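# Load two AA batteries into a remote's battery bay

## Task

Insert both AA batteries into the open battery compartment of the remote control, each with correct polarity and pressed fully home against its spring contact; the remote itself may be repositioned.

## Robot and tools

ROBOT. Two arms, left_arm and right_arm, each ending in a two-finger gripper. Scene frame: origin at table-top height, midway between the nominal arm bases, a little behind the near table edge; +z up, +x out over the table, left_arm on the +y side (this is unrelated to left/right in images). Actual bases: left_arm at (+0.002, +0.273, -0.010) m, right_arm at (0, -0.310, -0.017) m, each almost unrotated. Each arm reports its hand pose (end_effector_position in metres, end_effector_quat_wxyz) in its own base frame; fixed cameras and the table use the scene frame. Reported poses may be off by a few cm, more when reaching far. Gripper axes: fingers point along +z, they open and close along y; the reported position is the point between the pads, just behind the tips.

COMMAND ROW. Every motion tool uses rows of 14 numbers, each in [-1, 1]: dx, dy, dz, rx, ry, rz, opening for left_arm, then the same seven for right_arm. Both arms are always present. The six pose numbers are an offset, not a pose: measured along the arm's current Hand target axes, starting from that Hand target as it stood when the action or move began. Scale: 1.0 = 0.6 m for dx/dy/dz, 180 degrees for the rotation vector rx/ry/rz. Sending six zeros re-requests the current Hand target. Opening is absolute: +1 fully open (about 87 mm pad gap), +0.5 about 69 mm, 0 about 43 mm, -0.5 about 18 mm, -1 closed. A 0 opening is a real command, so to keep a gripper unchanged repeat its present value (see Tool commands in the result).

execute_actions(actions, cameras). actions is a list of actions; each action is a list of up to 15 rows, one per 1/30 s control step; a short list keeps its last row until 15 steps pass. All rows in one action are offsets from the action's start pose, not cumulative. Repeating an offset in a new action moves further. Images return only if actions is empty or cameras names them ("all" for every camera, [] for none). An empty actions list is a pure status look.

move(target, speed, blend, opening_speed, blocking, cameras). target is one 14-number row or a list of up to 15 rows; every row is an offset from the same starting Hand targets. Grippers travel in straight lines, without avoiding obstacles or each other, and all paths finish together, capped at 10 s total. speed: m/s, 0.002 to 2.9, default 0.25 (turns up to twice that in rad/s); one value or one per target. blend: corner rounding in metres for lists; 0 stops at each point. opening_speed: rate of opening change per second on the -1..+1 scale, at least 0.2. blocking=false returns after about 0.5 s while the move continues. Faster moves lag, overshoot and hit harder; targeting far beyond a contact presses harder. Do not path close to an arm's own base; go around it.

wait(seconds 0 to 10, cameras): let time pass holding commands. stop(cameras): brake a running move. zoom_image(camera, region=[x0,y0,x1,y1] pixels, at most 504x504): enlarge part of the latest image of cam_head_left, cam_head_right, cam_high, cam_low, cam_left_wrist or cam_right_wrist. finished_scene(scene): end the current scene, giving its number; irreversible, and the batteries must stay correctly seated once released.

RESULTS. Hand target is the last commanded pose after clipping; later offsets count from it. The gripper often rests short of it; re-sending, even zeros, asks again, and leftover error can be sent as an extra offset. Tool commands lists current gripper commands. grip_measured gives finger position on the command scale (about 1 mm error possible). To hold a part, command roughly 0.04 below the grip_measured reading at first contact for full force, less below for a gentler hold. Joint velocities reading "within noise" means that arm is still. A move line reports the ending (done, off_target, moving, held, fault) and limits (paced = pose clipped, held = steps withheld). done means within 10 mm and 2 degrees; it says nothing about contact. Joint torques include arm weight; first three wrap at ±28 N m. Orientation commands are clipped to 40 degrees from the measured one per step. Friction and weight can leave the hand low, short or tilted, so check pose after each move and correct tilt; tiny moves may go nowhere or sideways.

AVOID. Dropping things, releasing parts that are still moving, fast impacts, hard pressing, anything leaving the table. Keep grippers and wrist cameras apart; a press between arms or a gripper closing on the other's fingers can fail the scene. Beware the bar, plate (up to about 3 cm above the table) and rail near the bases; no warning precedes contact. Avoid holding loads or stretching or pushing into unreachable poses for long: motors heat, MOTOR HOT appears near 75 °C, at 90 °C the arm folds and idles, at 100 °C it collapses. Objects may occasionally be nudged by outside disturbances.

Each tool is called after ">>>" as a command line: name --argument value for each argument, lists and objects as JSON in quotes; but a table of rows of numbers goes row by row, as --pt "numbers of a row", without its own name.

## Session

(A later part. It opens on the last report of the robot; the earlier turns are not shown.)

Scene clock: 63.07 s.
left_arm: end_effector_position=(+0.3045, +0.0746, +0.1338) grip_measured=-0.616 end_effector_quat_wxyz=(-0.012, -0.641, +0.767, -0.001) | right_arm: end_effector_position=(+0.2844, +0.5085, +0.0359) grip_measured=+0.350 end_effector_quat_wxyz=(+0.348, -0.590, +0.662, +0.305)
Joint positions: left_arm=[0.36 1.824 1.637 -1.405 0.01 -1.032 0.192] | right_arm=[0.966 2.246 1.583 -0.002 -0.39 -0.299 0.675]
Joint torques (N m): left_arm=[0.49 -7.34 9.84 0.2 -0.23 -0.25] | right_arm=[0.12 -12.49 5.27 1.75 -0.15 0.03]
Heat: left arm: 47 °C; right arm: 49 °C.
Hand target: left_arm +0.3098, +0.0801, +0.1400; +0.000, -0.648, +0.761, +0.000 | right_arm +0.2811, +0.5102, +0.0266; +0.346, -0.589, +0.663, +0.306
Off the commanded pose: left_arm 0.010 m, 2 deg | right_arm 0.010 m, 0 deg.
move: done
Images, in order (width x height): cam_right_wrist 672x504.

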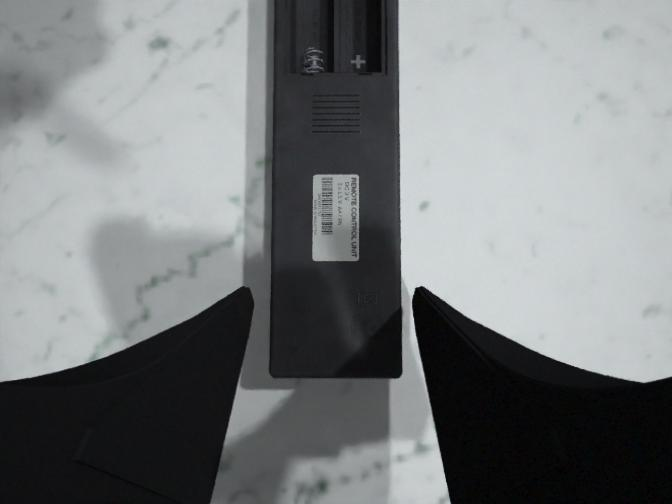

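>>> move --target '[0, 0, 0, 0,0,0, -0.66, 0,0,0,0,0,0,0.0]' --cameras '["cam_right_wrist", "cam_left_wrist"]' --speed 0.08 --opening_speed 0.4

Scene clock: 64.70 s.
left_arm: end_effector_position=(+0.3045, +0.0746, +0.1338) grip_measured=-0.616 end_effector_quat_wxyz=(-0.012, -0.641, +0.767, -0.001) | right_arm: end_effector_position=(+0.2848, +0.5085, +0.0360) grip_measured=+0.068 end_effector_quat_wxyz=(+0.349, -0.589, +0.662, +0.304)
Joint positions: left_arm=[0.36 1.824 1.637 -1.405 0.01 -1.032 0.192] | right_arm=[0.966 2.246 1.583 -0.001 -0.388 -0.298 0.534]
Joint torques (N m): left_arm=[0.4 -7.28 9.96 0.19 -0.18 -0.27] | right_arm=[0.12 -12.51 5.29 1.74 -0.17 0.03]
Heat: left arm: 47 °C; right arm: 49 °C.
Hand target: left_arm +0.3098, +0.0801, +0.1400; +0.000, -0.648, +0.761, +0.000 | right_arm +0.2811, +0.5102, +0.0266; +0.346, -0.589, +0.663, +0.306
Off the commanded pose: left_arm 0.010 m, 2 deg | right_arm 0.010 m, 0 deg.
move: done
Images, in order (width x height): cam_left_wrist 672x504, cam_right_wrist 672x504.

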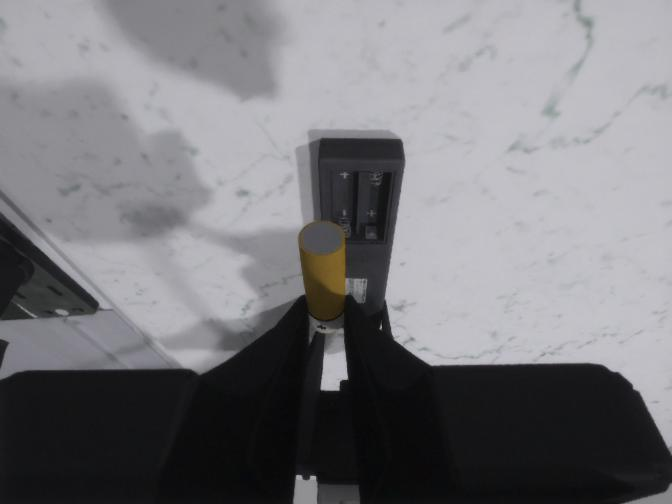

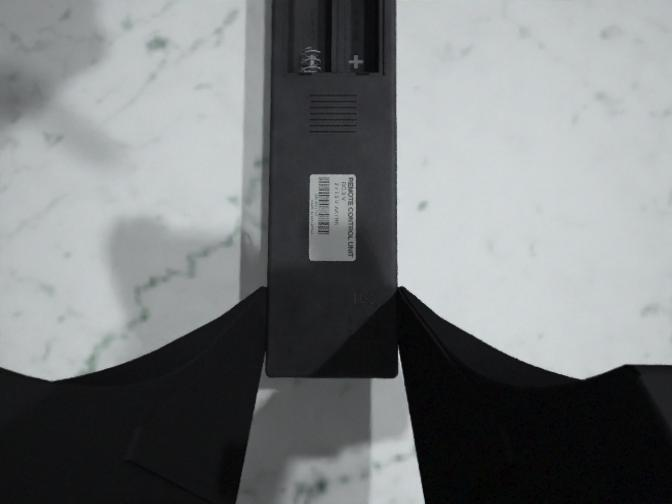

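>>> move --target '[0.0983, -0.0485, 0.1017, 0,0.0667,-0.0105, -0.66, 0,0,0,0,0,0,0.0]' --cameras '["cam_right_wrist", "cam_left_wrist", "cam_low"]' --speed 0.12

Scene clock: 69.80 s.
left_arm: end_effector_position=(+0.3271, +0.0182, +0.0791) grip_measured=-0.616 end_effector_quat_wxyz=(-0.080, -0.652, +0.752, -0.063) | right_arm: end_effector_position=(+0.2848, +0.5085, +0.0360) grip_measured=+0.068 end_effector_quat_wxyz=(+0.349, -0.589, +0.662, +0.304)
Joint positions: left_arm=[0.268 1.922 1.502 -1.243 0.182 -1.152 0.192] | right_arm=[0.966 2.246 1.583 -0.001 -0.388 -0.298 0.534]
Joint torques (N m): left_arm=[0.12 -8.38 5.93 0.21 0.12 -0.25] | right_arm=[0.12 -12.51 5.27 1.74 -0.17 0.03]
Heat: left arm: 47 °C; right arm: 50 °C.
Hand target: left_arm +0.3291, +0.0172, +0.0790; -0.080, -0.657, +0.746, -0.068 | right_arm +0.2811, +0.5102, +0.0266; +0.346, -0.589, +0.663, +0.306
Off the commanded pose: left_arm 0.002 m, 1 deg | right_arm 0.010 m, 0 deg.
move: done
Images, in order (width x height): cam_low 504x504, cam_left_wrist 672x504, cam_right_wrist 672x504.

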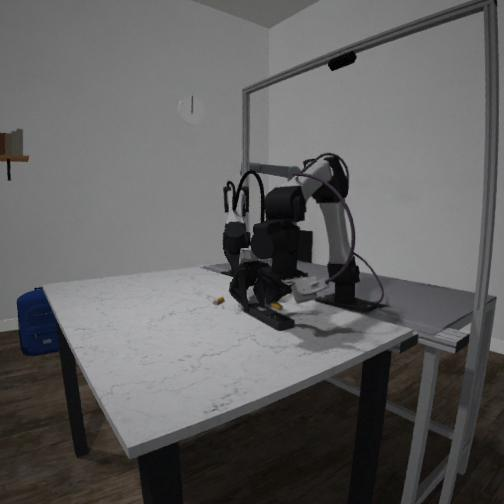

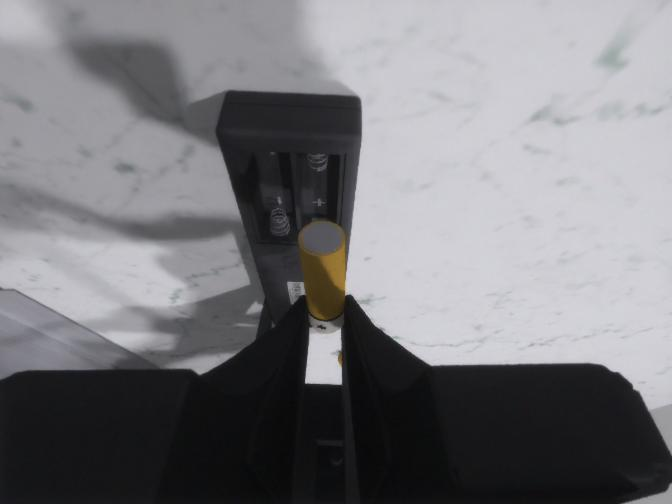

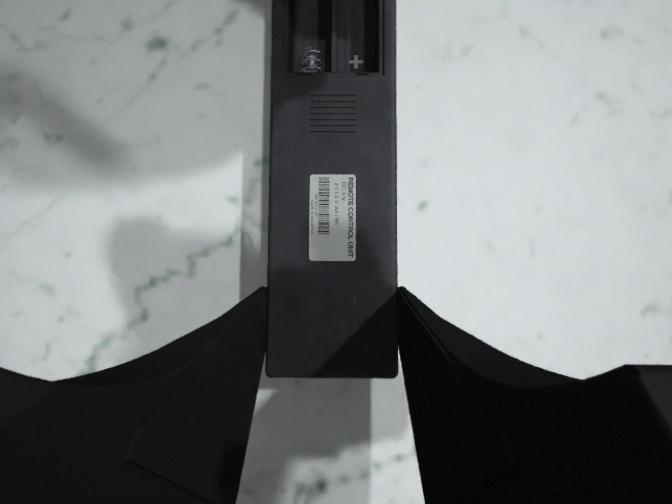

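>>> zoom_image --camera "cam_left_wrist" --region '[200, 80, 380, 260]'

>>> zoom_image --camera "cam_right_wrist" --region '[260, 0, 400, 100]'

Scaled by 2.800.

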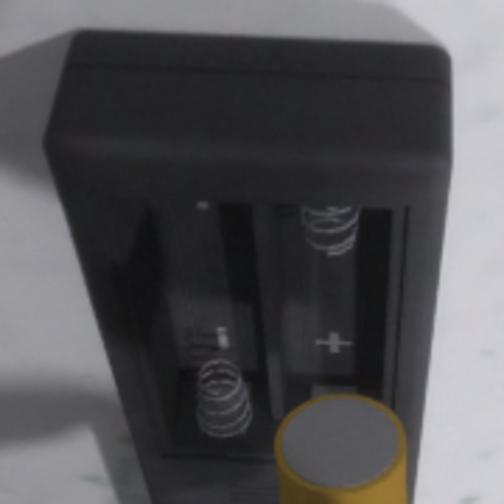

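Scaled by 3.600.

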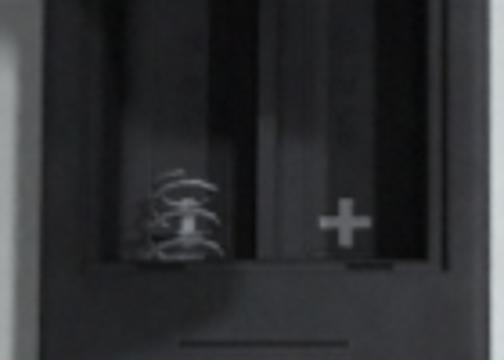

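>>> move --target '[0.0092, 0.0033, 0.0385, 0,0,0, -0.66, 0,0,0,0,0,0,0.0]' --cameras '["cam_right_wrist", "cam_left_wrist"]' --speed 0.08

>>> zoom_image --camera "cam_left_wrist" --region '[200, 120, 400, 320]'

>>> zoom_image --camera "cam_right_wrist" --region '[240, 0, 420, 120]'

Scene clock: 73.40 s.
left_arm: end_effector_position=(+0.3239, +0.0087, +0.0566) grip_measured=-0.616 end_effector_quat_wxyz=(-0.082, -0.652, +0.751, -0.062) | right_arm: end_effector_position=(+0.2848, +0.5085, +0.0360) grip_measured=+0.068 end_effector_quat_wxyz=(+0.349, -0.589, +0.662, +0.304)
Joint positions: left_arm=[0.245 1.922 1.41 -1.149 0.185 -1.177 0.192] | right_arm=[0.966 2.246 1.583 -0.001 -0.388 -0.298 0.534]
Joint torques (N m): left_arm=[-0.01 -8.87 5.83 0.19 0.11 -0.26] | right_arm=[0.13 -12.49 5.27 1.74 -0.17 0.03]
Heat: left arm: 47 °C; right arm: 50 °C.
Hand target: left_arm +0.3258, +0.0074, +0.0576; -0.080, -0.657, +0.746, -0.068 | right_arm +0.2811, +0.5102, +0.0266; +0.346, -0.589, +0.663, +0.306
Off the commanded pose: left_arm 0.002 m, 1 deg | right_arm 0.010 m, 0 deg.
move: done
Images, in order (width x height): cam_left_wrist 672x504, cam_right_wrist 672x504.

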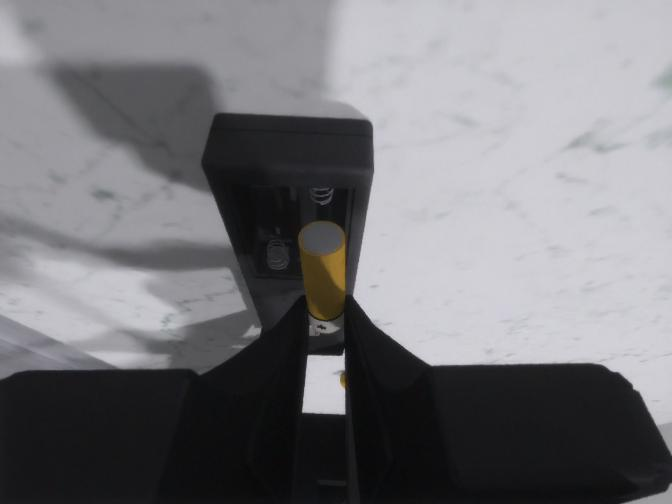

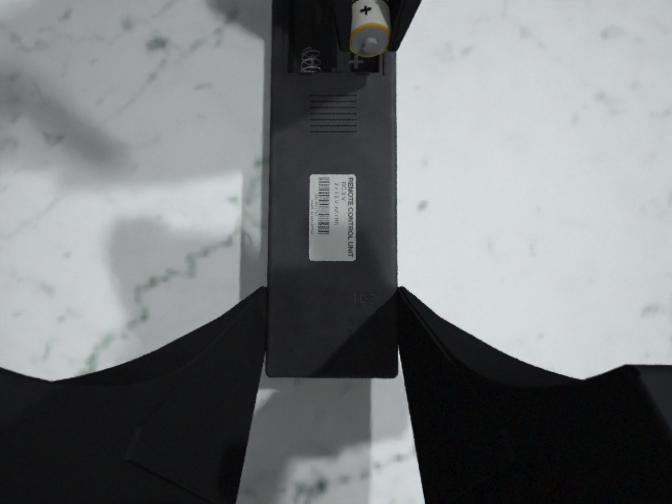

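Scaled by 2.520.

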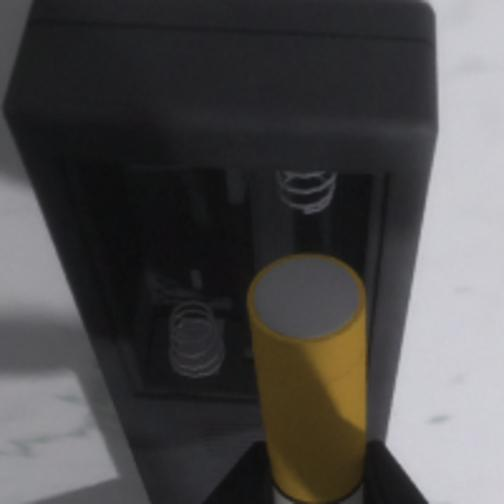

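Scaled by 2.800.

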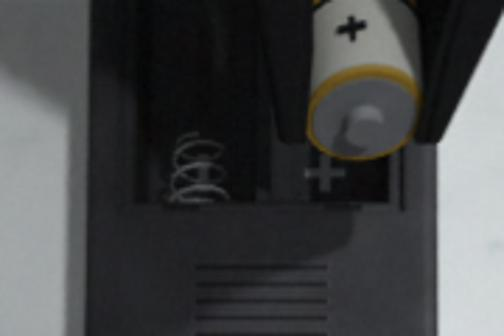

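>>> zoom_image --camera "cam_right_wrist" --region '[320, 0, 420, 80]'

>>> zoom_image --camera "cam_low" --region '[210, 230, 310, 340]'

Scaled by 5.040.

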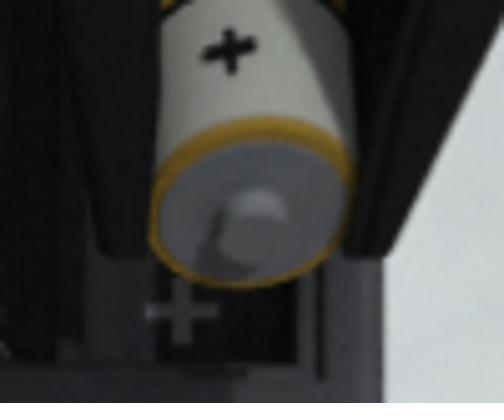

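This scene's latest camera images include none from cam_low. They are from: cam_left_wrist, cam_right_wrist. cam_low's image comes with the result of a call that names it in "cameras".

>>> wait --seconds 0.1 --cameras '["all"]'

>>> zoom_image --camera "cam_low" --region '[220, 270, 310, 340]'

>>> zoom_image --camera "cam_head_left" --region '[140, 240, 260, 330]'

>>> zoom_image --camera "cam_high" --region '[150, 60, 270, 180]'

Scene clock: 79.73 s.
left_arm: end_effector_position=(+0.3241, +0.0087, +0.0566) grip_measured=-0.616 end_effector_quat_wxyz=(-0.081, -0.652, +0.751, -0.062) | right_arm: end_effector_position=(+0.2848, +0.5085, +0.0360) grip_measured=+0.068 end_effector_quat_wxyz=(+0.349, -0.589, +0.662, +0.304)
Joint positions: left_arm=[0.245 1.922 1.41 -1.149 0.185 -1.178 0.192] | right_arm=[0.966 2.246 1.583 -0.001 -0.388 -0.298 0.534]
Joint torques (N m): left_arm=[-0.08 -8.72 5.87 0.21 0.14 -0.29] | right_arm=[0.12 -12.51 5.29 1.74 -0.17 0.03]
Heat: left arm: 46 °C; right arm: 51 °C.
Hand target: left_arm +0.3258, +0.0074, +0.0576; -0.080, -0.657, +0.746, -0.068 | right_arm +0.2811, +0.5102, +0.0266; +0.346, -0.589, +0.663, +0.306
Tool commands: left_gripper/opening=-0.66 right_gripper/opening=+0.0
Off the commanded pose: left_arm 0.002 m, 1 deg | right_arm 0.010 m, 0 deg.
wait: 0.10 s; at rest from the start

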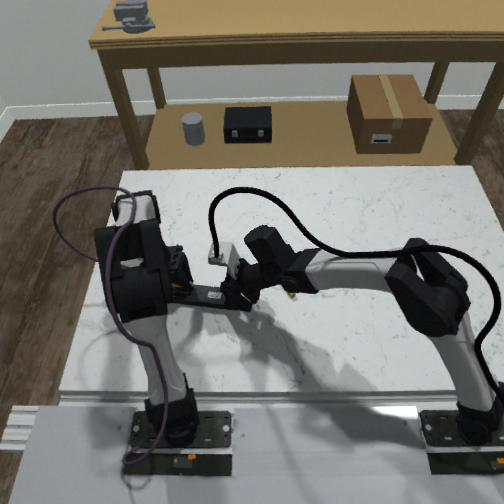

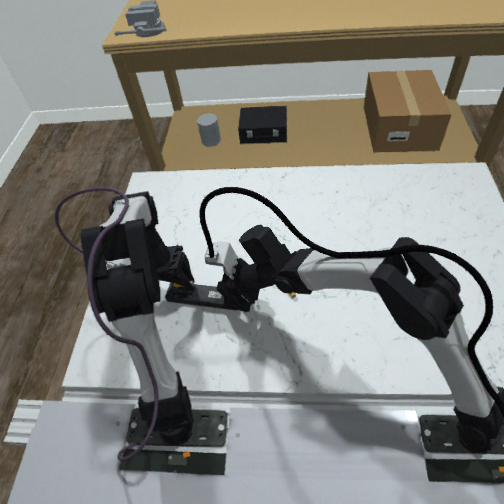

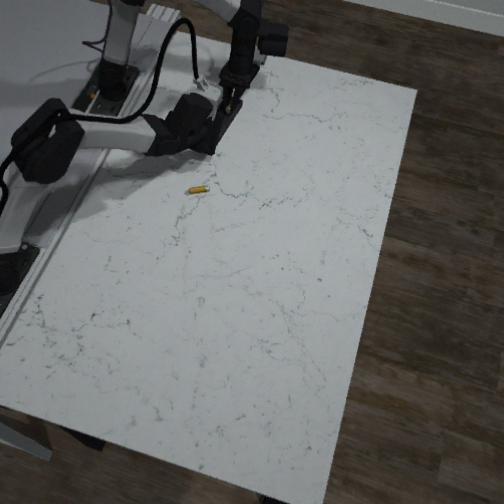

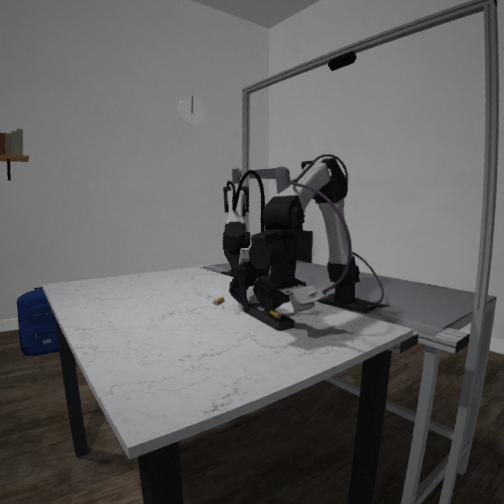

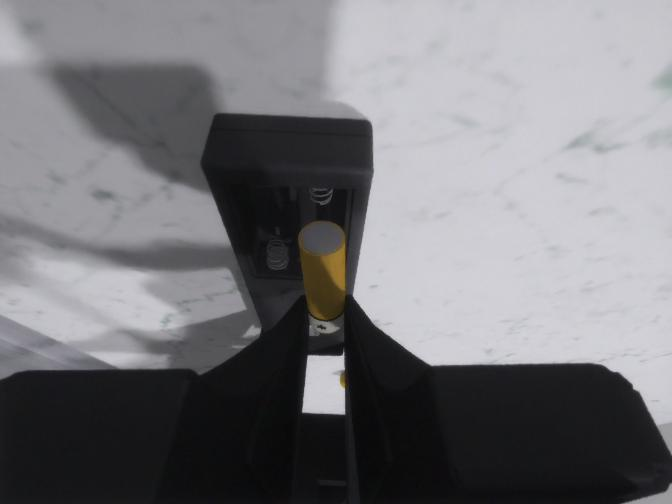

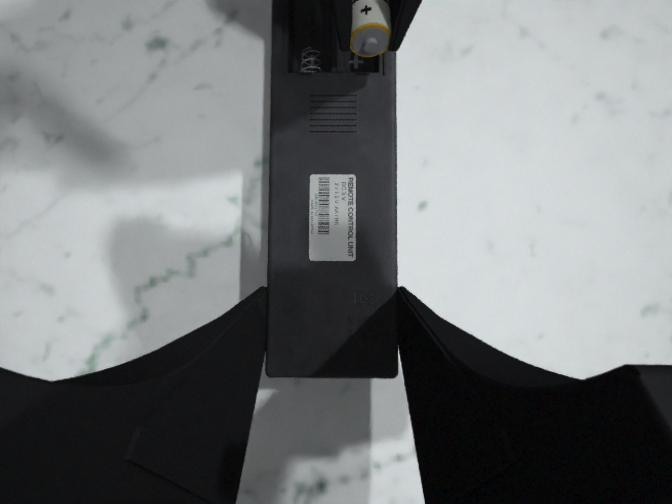

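Scaled by 5.600.

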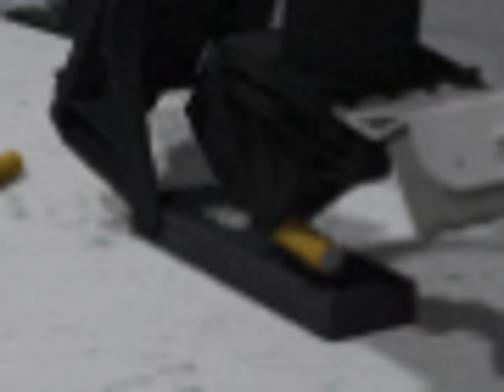

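Scaled by 4.200.

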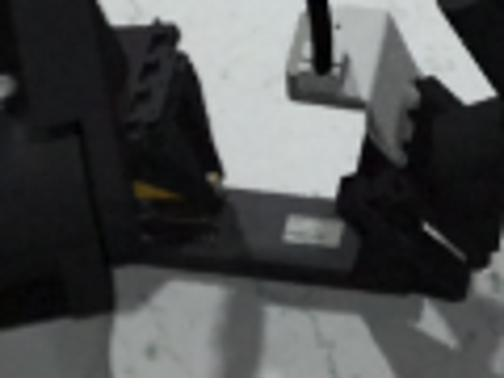

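Scaled by 4.200.

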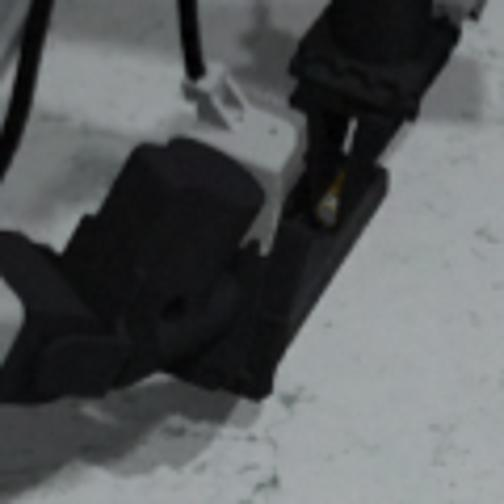

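>>> move --target '[-0.0023, 0, 0.0114, 0,0,0, -0.66, 0,0,0,0,0,0,0.0]' --cameras '["cam_right_wrist", "cam_left_wrist", "cam_low"]' --speed 0.05

>>> zoom_image --camera "cam_left_wrist" --region '[200, 120, 400, 320]'

>>> zoom_image --camera "cam_right_wrist" --region '[320, 0, 420, 80]'

>>> zoom_image --camera "cam_low" --region '[220, 270, 310, 340]'

Scene clock: 84.63 s.
left_arm: end_effector_position=(+0.3245, +0.0088, +0.0519) grip_measured=-0.616 end_effector_quat_wxyz=(-0.078, -0.652, +0.751, -0.064) | right_arm: end_effector_position=(+0.2848, +0.5085, +0.0360) grip_measured=+0.068 end_effector_quat_wxyz=(+0.349, -0.589, +0.662, +0.304)
Joint positions: left_arm=[0.245 1.922 1.392 -1.123 0.185 -1.178 0.192] | right_arm=[0.966 2.246 1.583 -0.001 -0.388 -0.298 0.534]
Joint torques (N m): left_arm=[0.23 -8.14 5.76 0.21 0.06 -0.27] | right_arm=[0.12 -12.52 5.29 1.74 -0.17 0.02]
Heat: left arm: 46 °C; right arm: 52 °C.
Hand target: left_arm +0.3257, +0.0073, +0.0506; -0.080, -0.657, +0.746, -0.068 | right_arm +0.2811, +0.5102, +0.0266; +0.346, -0.589, +0.663, +0.306
Off the commanded pose: left_arm 0.002 m, 1 deg | right_arm 0.010 m, 0 deg.
move: done
Images, in order (width x height): cam_low 504x504, cam_left_wrist 672x504, cam_right_wrist 672x504.

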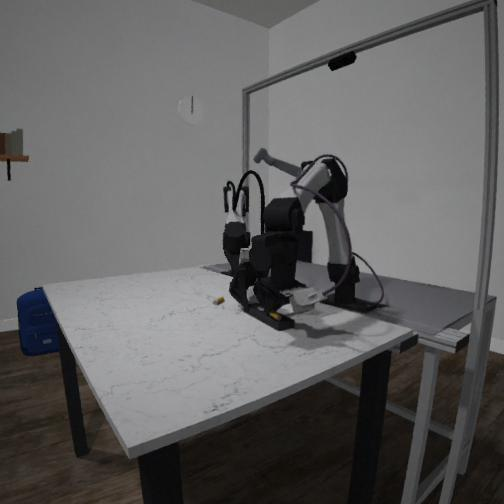

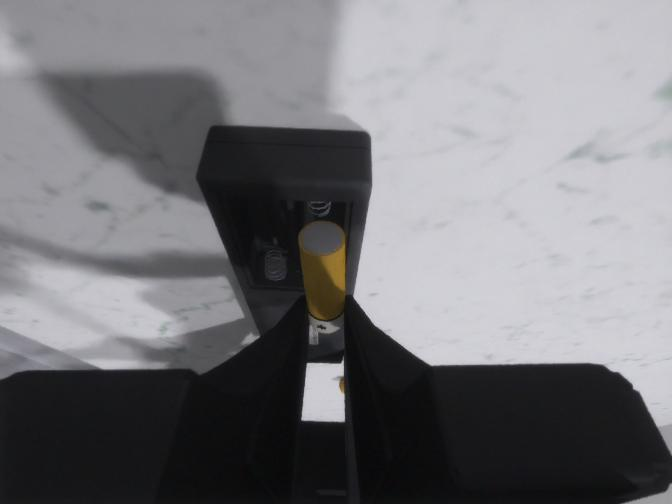

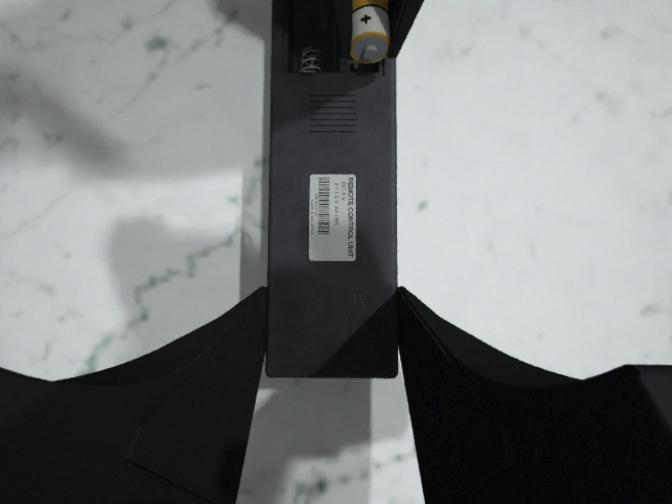

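Scaled by 2.520.

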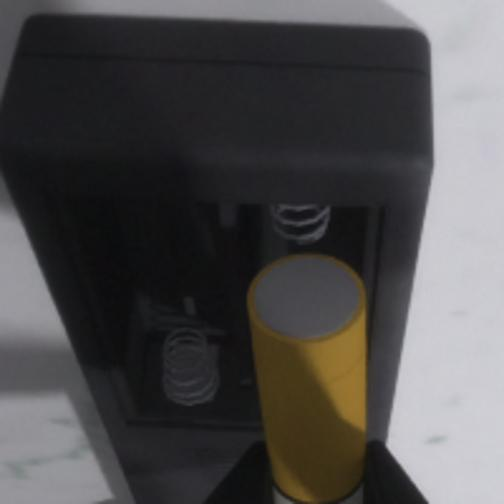

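Scaled by 5.040.

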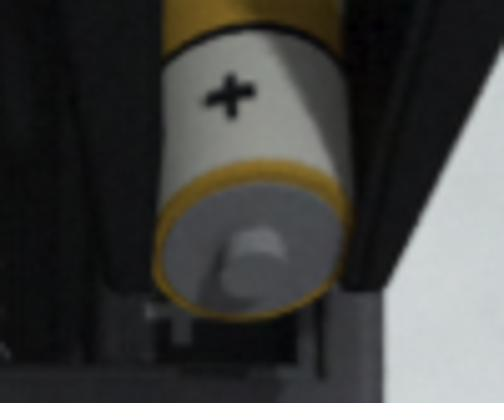

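Scaled by 5.600.

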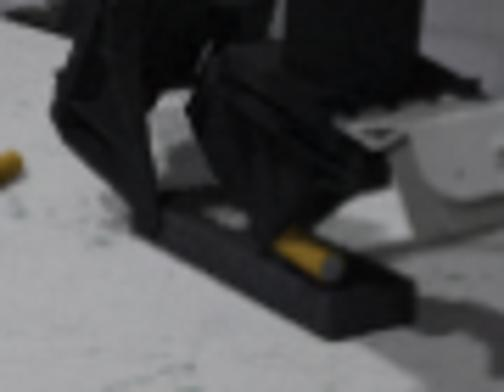

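>>> move --target '[0.0058, 0.0022, 0.006, 0,0.0389,0.011, -0.66, 0,0,0,0,0,0,0.0]' --cameras '["cam_right_wrist", "cam_left_wrist", "cam_low"]' --speed 0.05

>>> zoom_image --camera "cam_left_wrist" --region '[200, 120, 400, 320]'

>>> zoom_image --camera "cam_right_wrist" --region '[320, 0, 420, 80]'

>>> zoom_image --camera "cam_low" --region '[220, 270, 310, 340]'

Scene clock: 93.27 s.
left_arm: end_effector_position=(+0.3226, +0.0038, +0.0470) grip_measured=-0.616 end_effector_quat_wxyz=(-0.118, -0.643, +0.750, -0.103) | right_arm: end_effector_position=(+0.2848, +0.5085, +0.0359) grip_measured=+0.068 end_effector_quat_wxyz=(+0.349, -0.589, +0.662, +0.304)
Joint positions: left_arm=[0.28 1.967 1.392 -1.13 0.286 -1.119 0.192] | right_arm=[0.966 2.246 1.583 -0.001 -0.388 -0.298 0.534]
Joint torques (N m): left_arm=[0.24 -7.56 7.42 -0.05 0.22 0.05] | right_arm=[0.13 -12.51 5.27 1.74 -0.17 0.02]
Heat: left arm: 46 °C; right arm: 53 °C.
Hand target: left_arm +0.3238, +0.0034, +0.0478; -0.124, -0.639, +0.751, -0.109 | right_arm +0.2811, +0.5102, +0.0266; +0.346, -0.589, +0.663, +0.306
Off the commanded pose: left_arm 0.002 m, 1 deg | right_arm 0.010 m, 0 deg.
move: done
Images, in order (width x height): cam_low 504x504, cam_left_wrist 672x504, cam_right_wrist 672x504.

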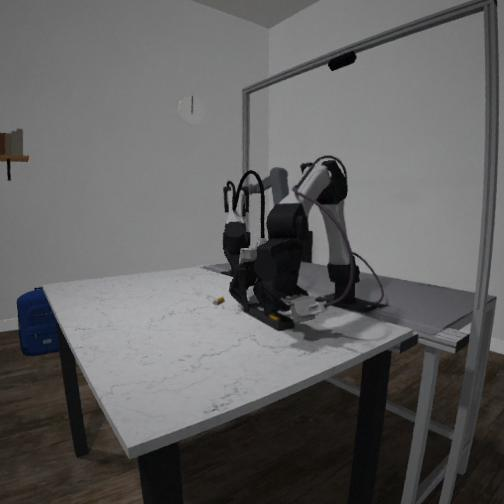

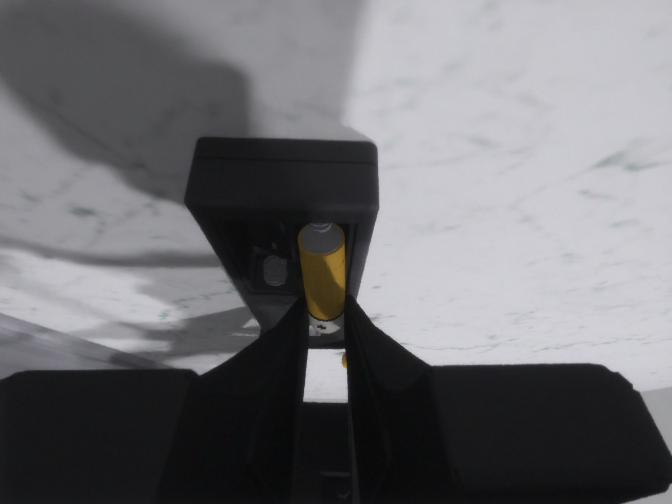

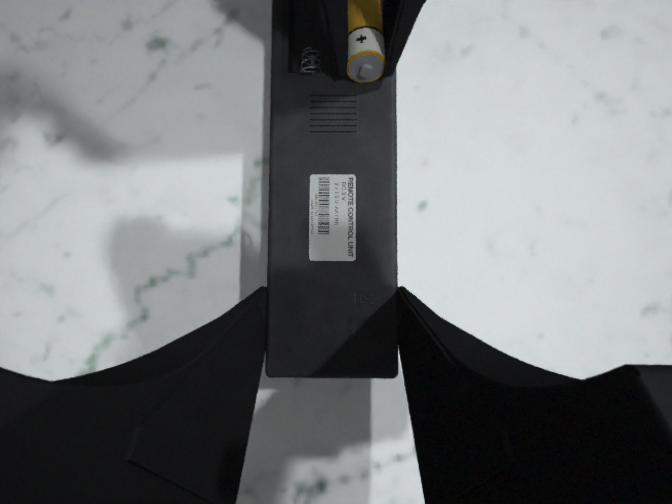

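Scaled by 2.520.

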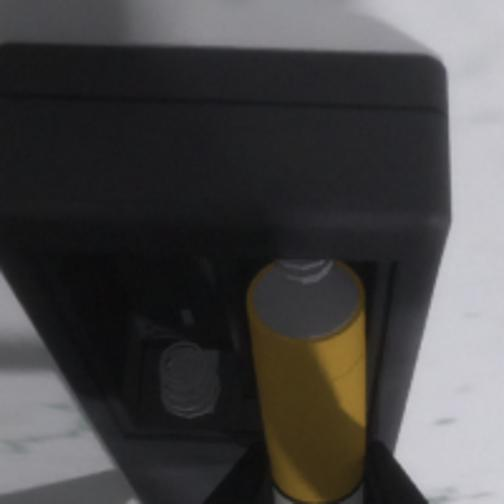

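Scaled by 5.040.

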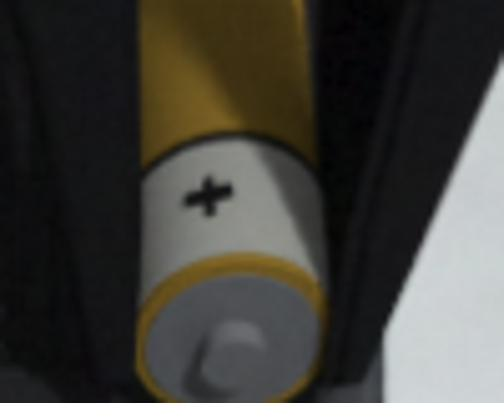

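Scaled by 5.600.

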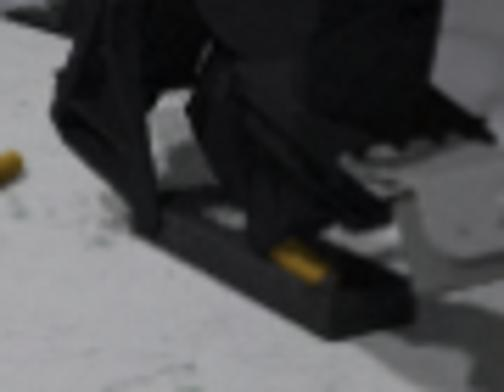

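>>> move --target '[-0.0094, 0, 0.0024, 0,0,0, -0.66, 0,0,0,0,0,0,0.0]' --cameras '["cam_right_wrist", "cam_left_wrist"]' --speed 0.05

>>> zoom_image --camera "cam_left_wrist" --region '[200, 120, 400, 320]'

>>> zoom_image --camera "cam_right_wrist" --region '[320, 0, 420, 100]'

Scene clock: 95.30 s.
left_arm: end_effector_position=(+0.3222, +0.0048, +0.0462) grip_measured=-0.616 end_effector_quat_wxyz=(-0.125, -0.643, +0.748, -0.110) | right_arm: end_effector_position=(+0.2848, +0.5085, +0.0359) grip_measured=+0.068 end_effector_quat_wxyz=(+0.349, -0.589, +0.662, +0.304)
Joint positions: left_arm=[0.291 1.975 1.392 -1.131 0.303 -1.107 0.192] | right_arm=[0.966 2.246 1.583 -0.001 -0.388 -0.298 0.534]
Joint torques (N m): left_arm=[0.42 -6.98 7.77 0.05 0.06 0.04] | right_arm=[0.12 -12.51 5.27 1.74 -0.17 0.02]
Heat: left arm: 47 °C; right arm: 54 °C.
Hand target: left_arm +0.3246, +0.0081, +0.0446; -0.124, -0.639, +0.751, -0.109 | right_arm +0.2811, +0.5102, +0.0266; +0.346, -0.589, +0.663, +0.306
Off the commanded pose: left_arm 0.004 m, 1 deg | right_arm 0.010 m, 0 deg.
move: done
Images, in order (width x height): cam_left_wrist 672x504, cam_right_wrist 672x504.

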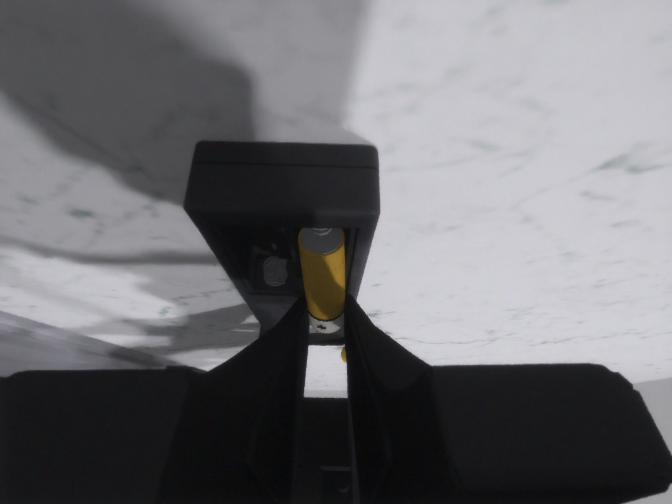

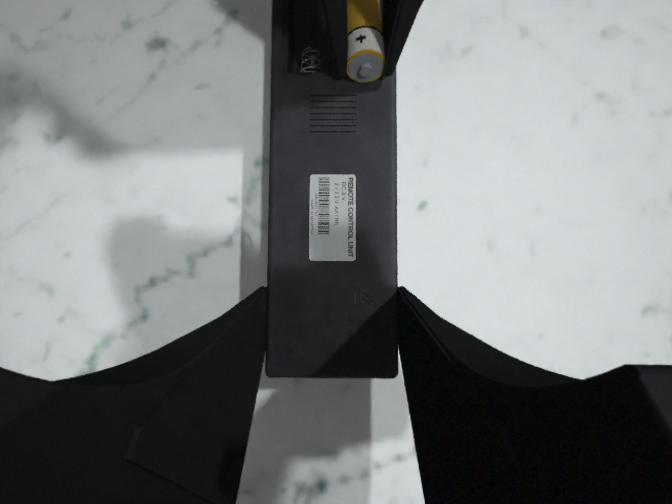

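Scaled by 2.520.

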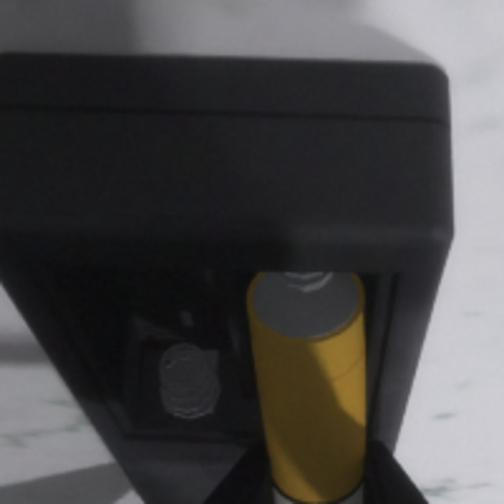

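Scaled by 5.040.

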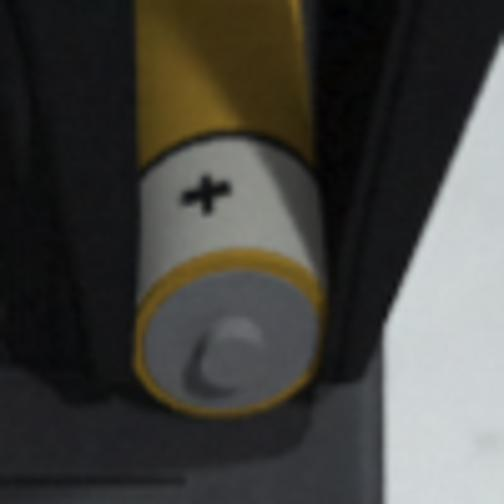

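>>> move --target '[-0.0115, 0, -0.0034, 0,0,0, -0.66, 0,0,0,0,0,0,0.0]' --cameras '["cam_right_wrist", "cam_left_wrist"]' --speed 0.05

>>> zoom_image --camera "cam_left_wrist" --region '[200, 120, 400, 320]'

>>> zoom_image --camera "cam_right_wrist" --region '[320, 0, 420, 100]'

Scene clock: 96.63 s.
left_arm: end_effector_position=(+0.3221, +0.0070, +0.0456) grip_measured=-0.616 end_effector_quat_wxyz=(-0.133, -0.641, +0.748, -0.115) | right_arm: end_effector_position=(+0.2848, +0.5085, +0.0359) grip_measured=+0.068 end_effector_quat_wxyz=(+0.349, -0.589, +0.662, +0.304)
Joint positions: left_arm=[0.303 1.991 1.406 -1.145 0.316 -1.088 0.192] | right_arm=[0.966 2.246 1.583 -0.001 -0.388 -0.298 0.534]
Joint torques (N m): left_arm=[0.75 -7.41 8.23 0 -0.13 0.03] | right_arm=[0.13 -12.51 5.27 1.74 -0.17 0.02]
Heat: left arm: 47 °C; right arm: 54 °C.
Hand target: left_arm +0.3259, +0.0152, +0.0443; -0.124, -0.639, +0.751, -0.109 | right_arm +0.2811, +0.5102, +0.0266; +0.346, -0.589, +0.663, +0.306
Off the commanded pose: left_arm 0.009 m, 1 deg | right_arm 0.010 m, 0 deg.
move: done
Images, in order (width x height): cam_left_wrist 672x504, cam_right_wrist 672x504.

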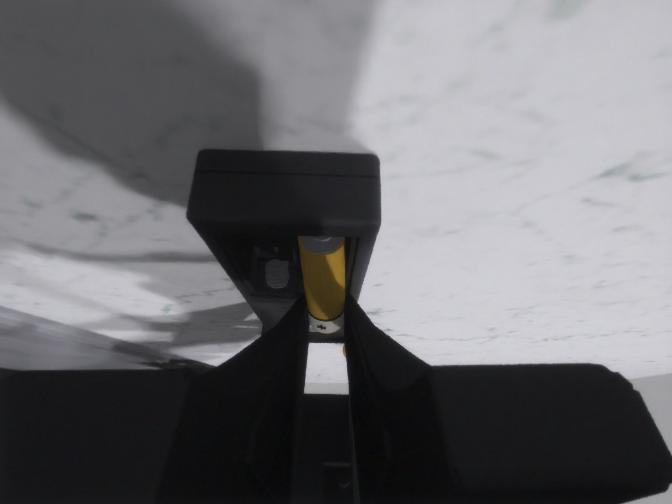

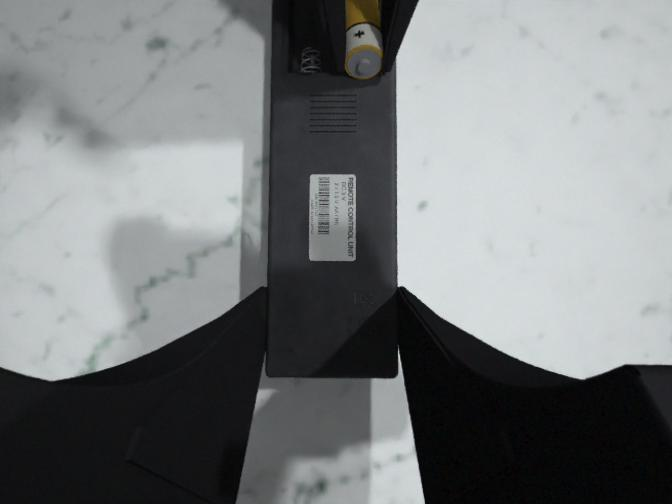

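Scaled by 2.520.

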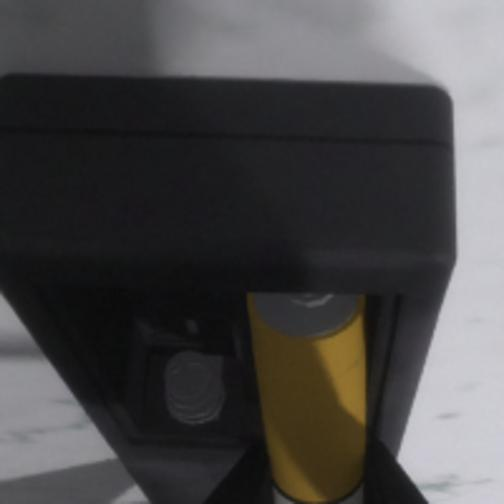

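Scaled by 5.040.

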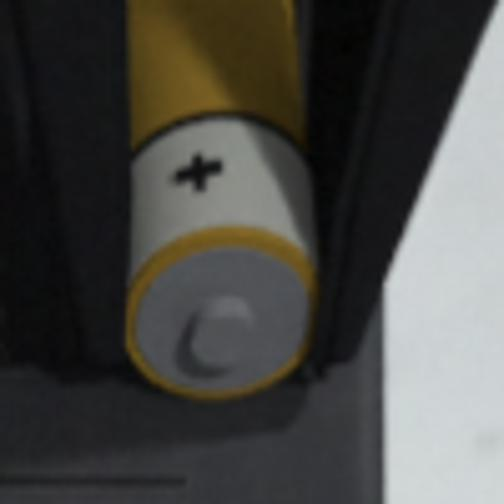

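>>> move --target '[-0.0096, 0, -0.0029, 0,0,0, -0.66, 0,0,0,0,0,0,0.0]' --cameras '["cam_right_wrist", "cam_left_wrist"]' --speed 0.05

>>> zoom_image --camera "cam_left_wrist" --region '[200, 120, 400, 320]'

>>> zoom_image --camera "cam_right_wrist" --region '[320, 0, 420, 100]'

Scene clock: 97.93 s.
left_arm: end_effector_position=(+0.3204, +0.0095, +0.0453) grip_measured=-0.616 end_effector_quat_wxyz=(-0.141, -0.639, +0.747, -0.115) | right_arm: end_effector_position=(+0.2849, +0.5086, +0.0361) grip_measured=+0.068 end_effector_quat_wxyz=(+0.349, -0.589, +0.662, +0.304)
Joint positions: left_arm=[0.314 2.004 1.417 -1.162 0.321 -1.072 0.192] | right_arm=[0.966 2.246 1.583 -0.001 -0.388 -0.298 0.534]
Joint torques (N m): left_arm=[1.13 -7.77 8.35 0.08 -0.23 0] | right_arm=[0.12 -12.51 5.27 1.73 -0.17 0.02]
Heat: left arm: 47 °C; right arm: 54 °C.
Hand target: left_arm +0.3268, +0.0212, +0.0441; -0.124, -0.639, +0.751, -0.109 | right_arm +0.2811, +0.5101, +0.0266; +0.346, -0.589, +0.663, +0.306
Off the commanded pose: left_arm 0.013 m, 2 deg | right_arm 0.010 m, 0 deg.
move: off_target (left_arm)
Images, in order (width x height): cam_left_wrist 672x504, cam_right_wrist 672x504.

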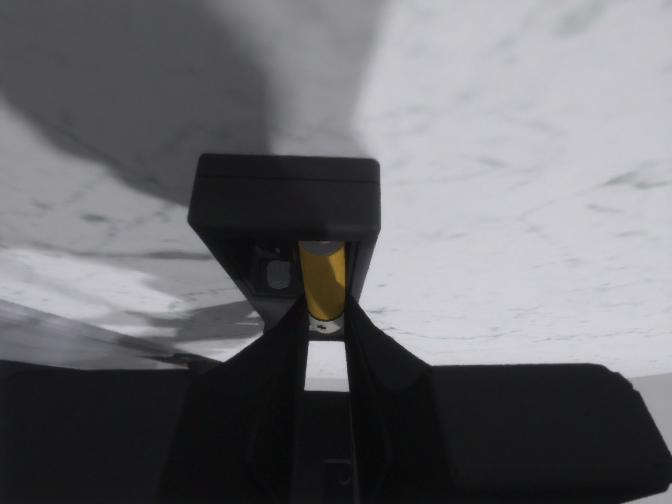

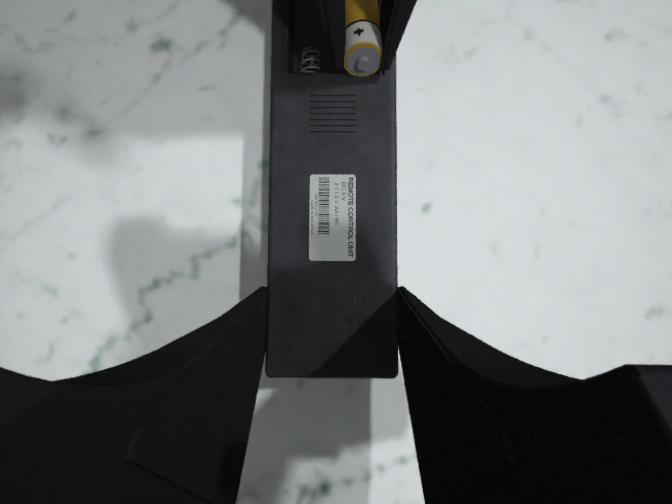

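Scaled by 2.520.

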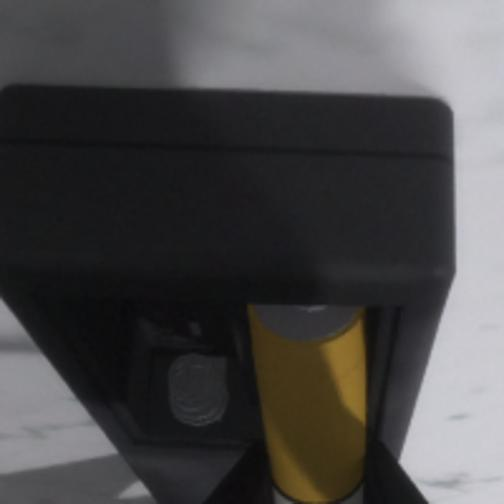

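Scaled by 5.040.

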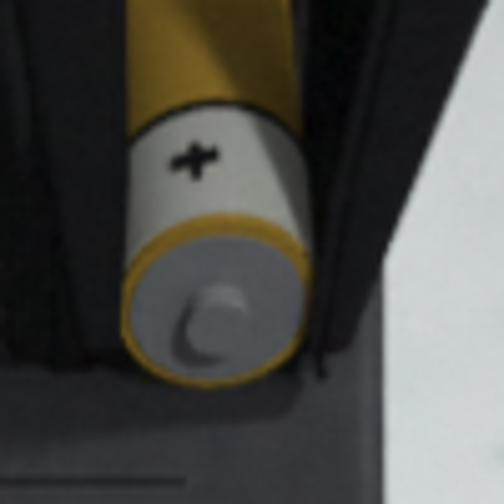

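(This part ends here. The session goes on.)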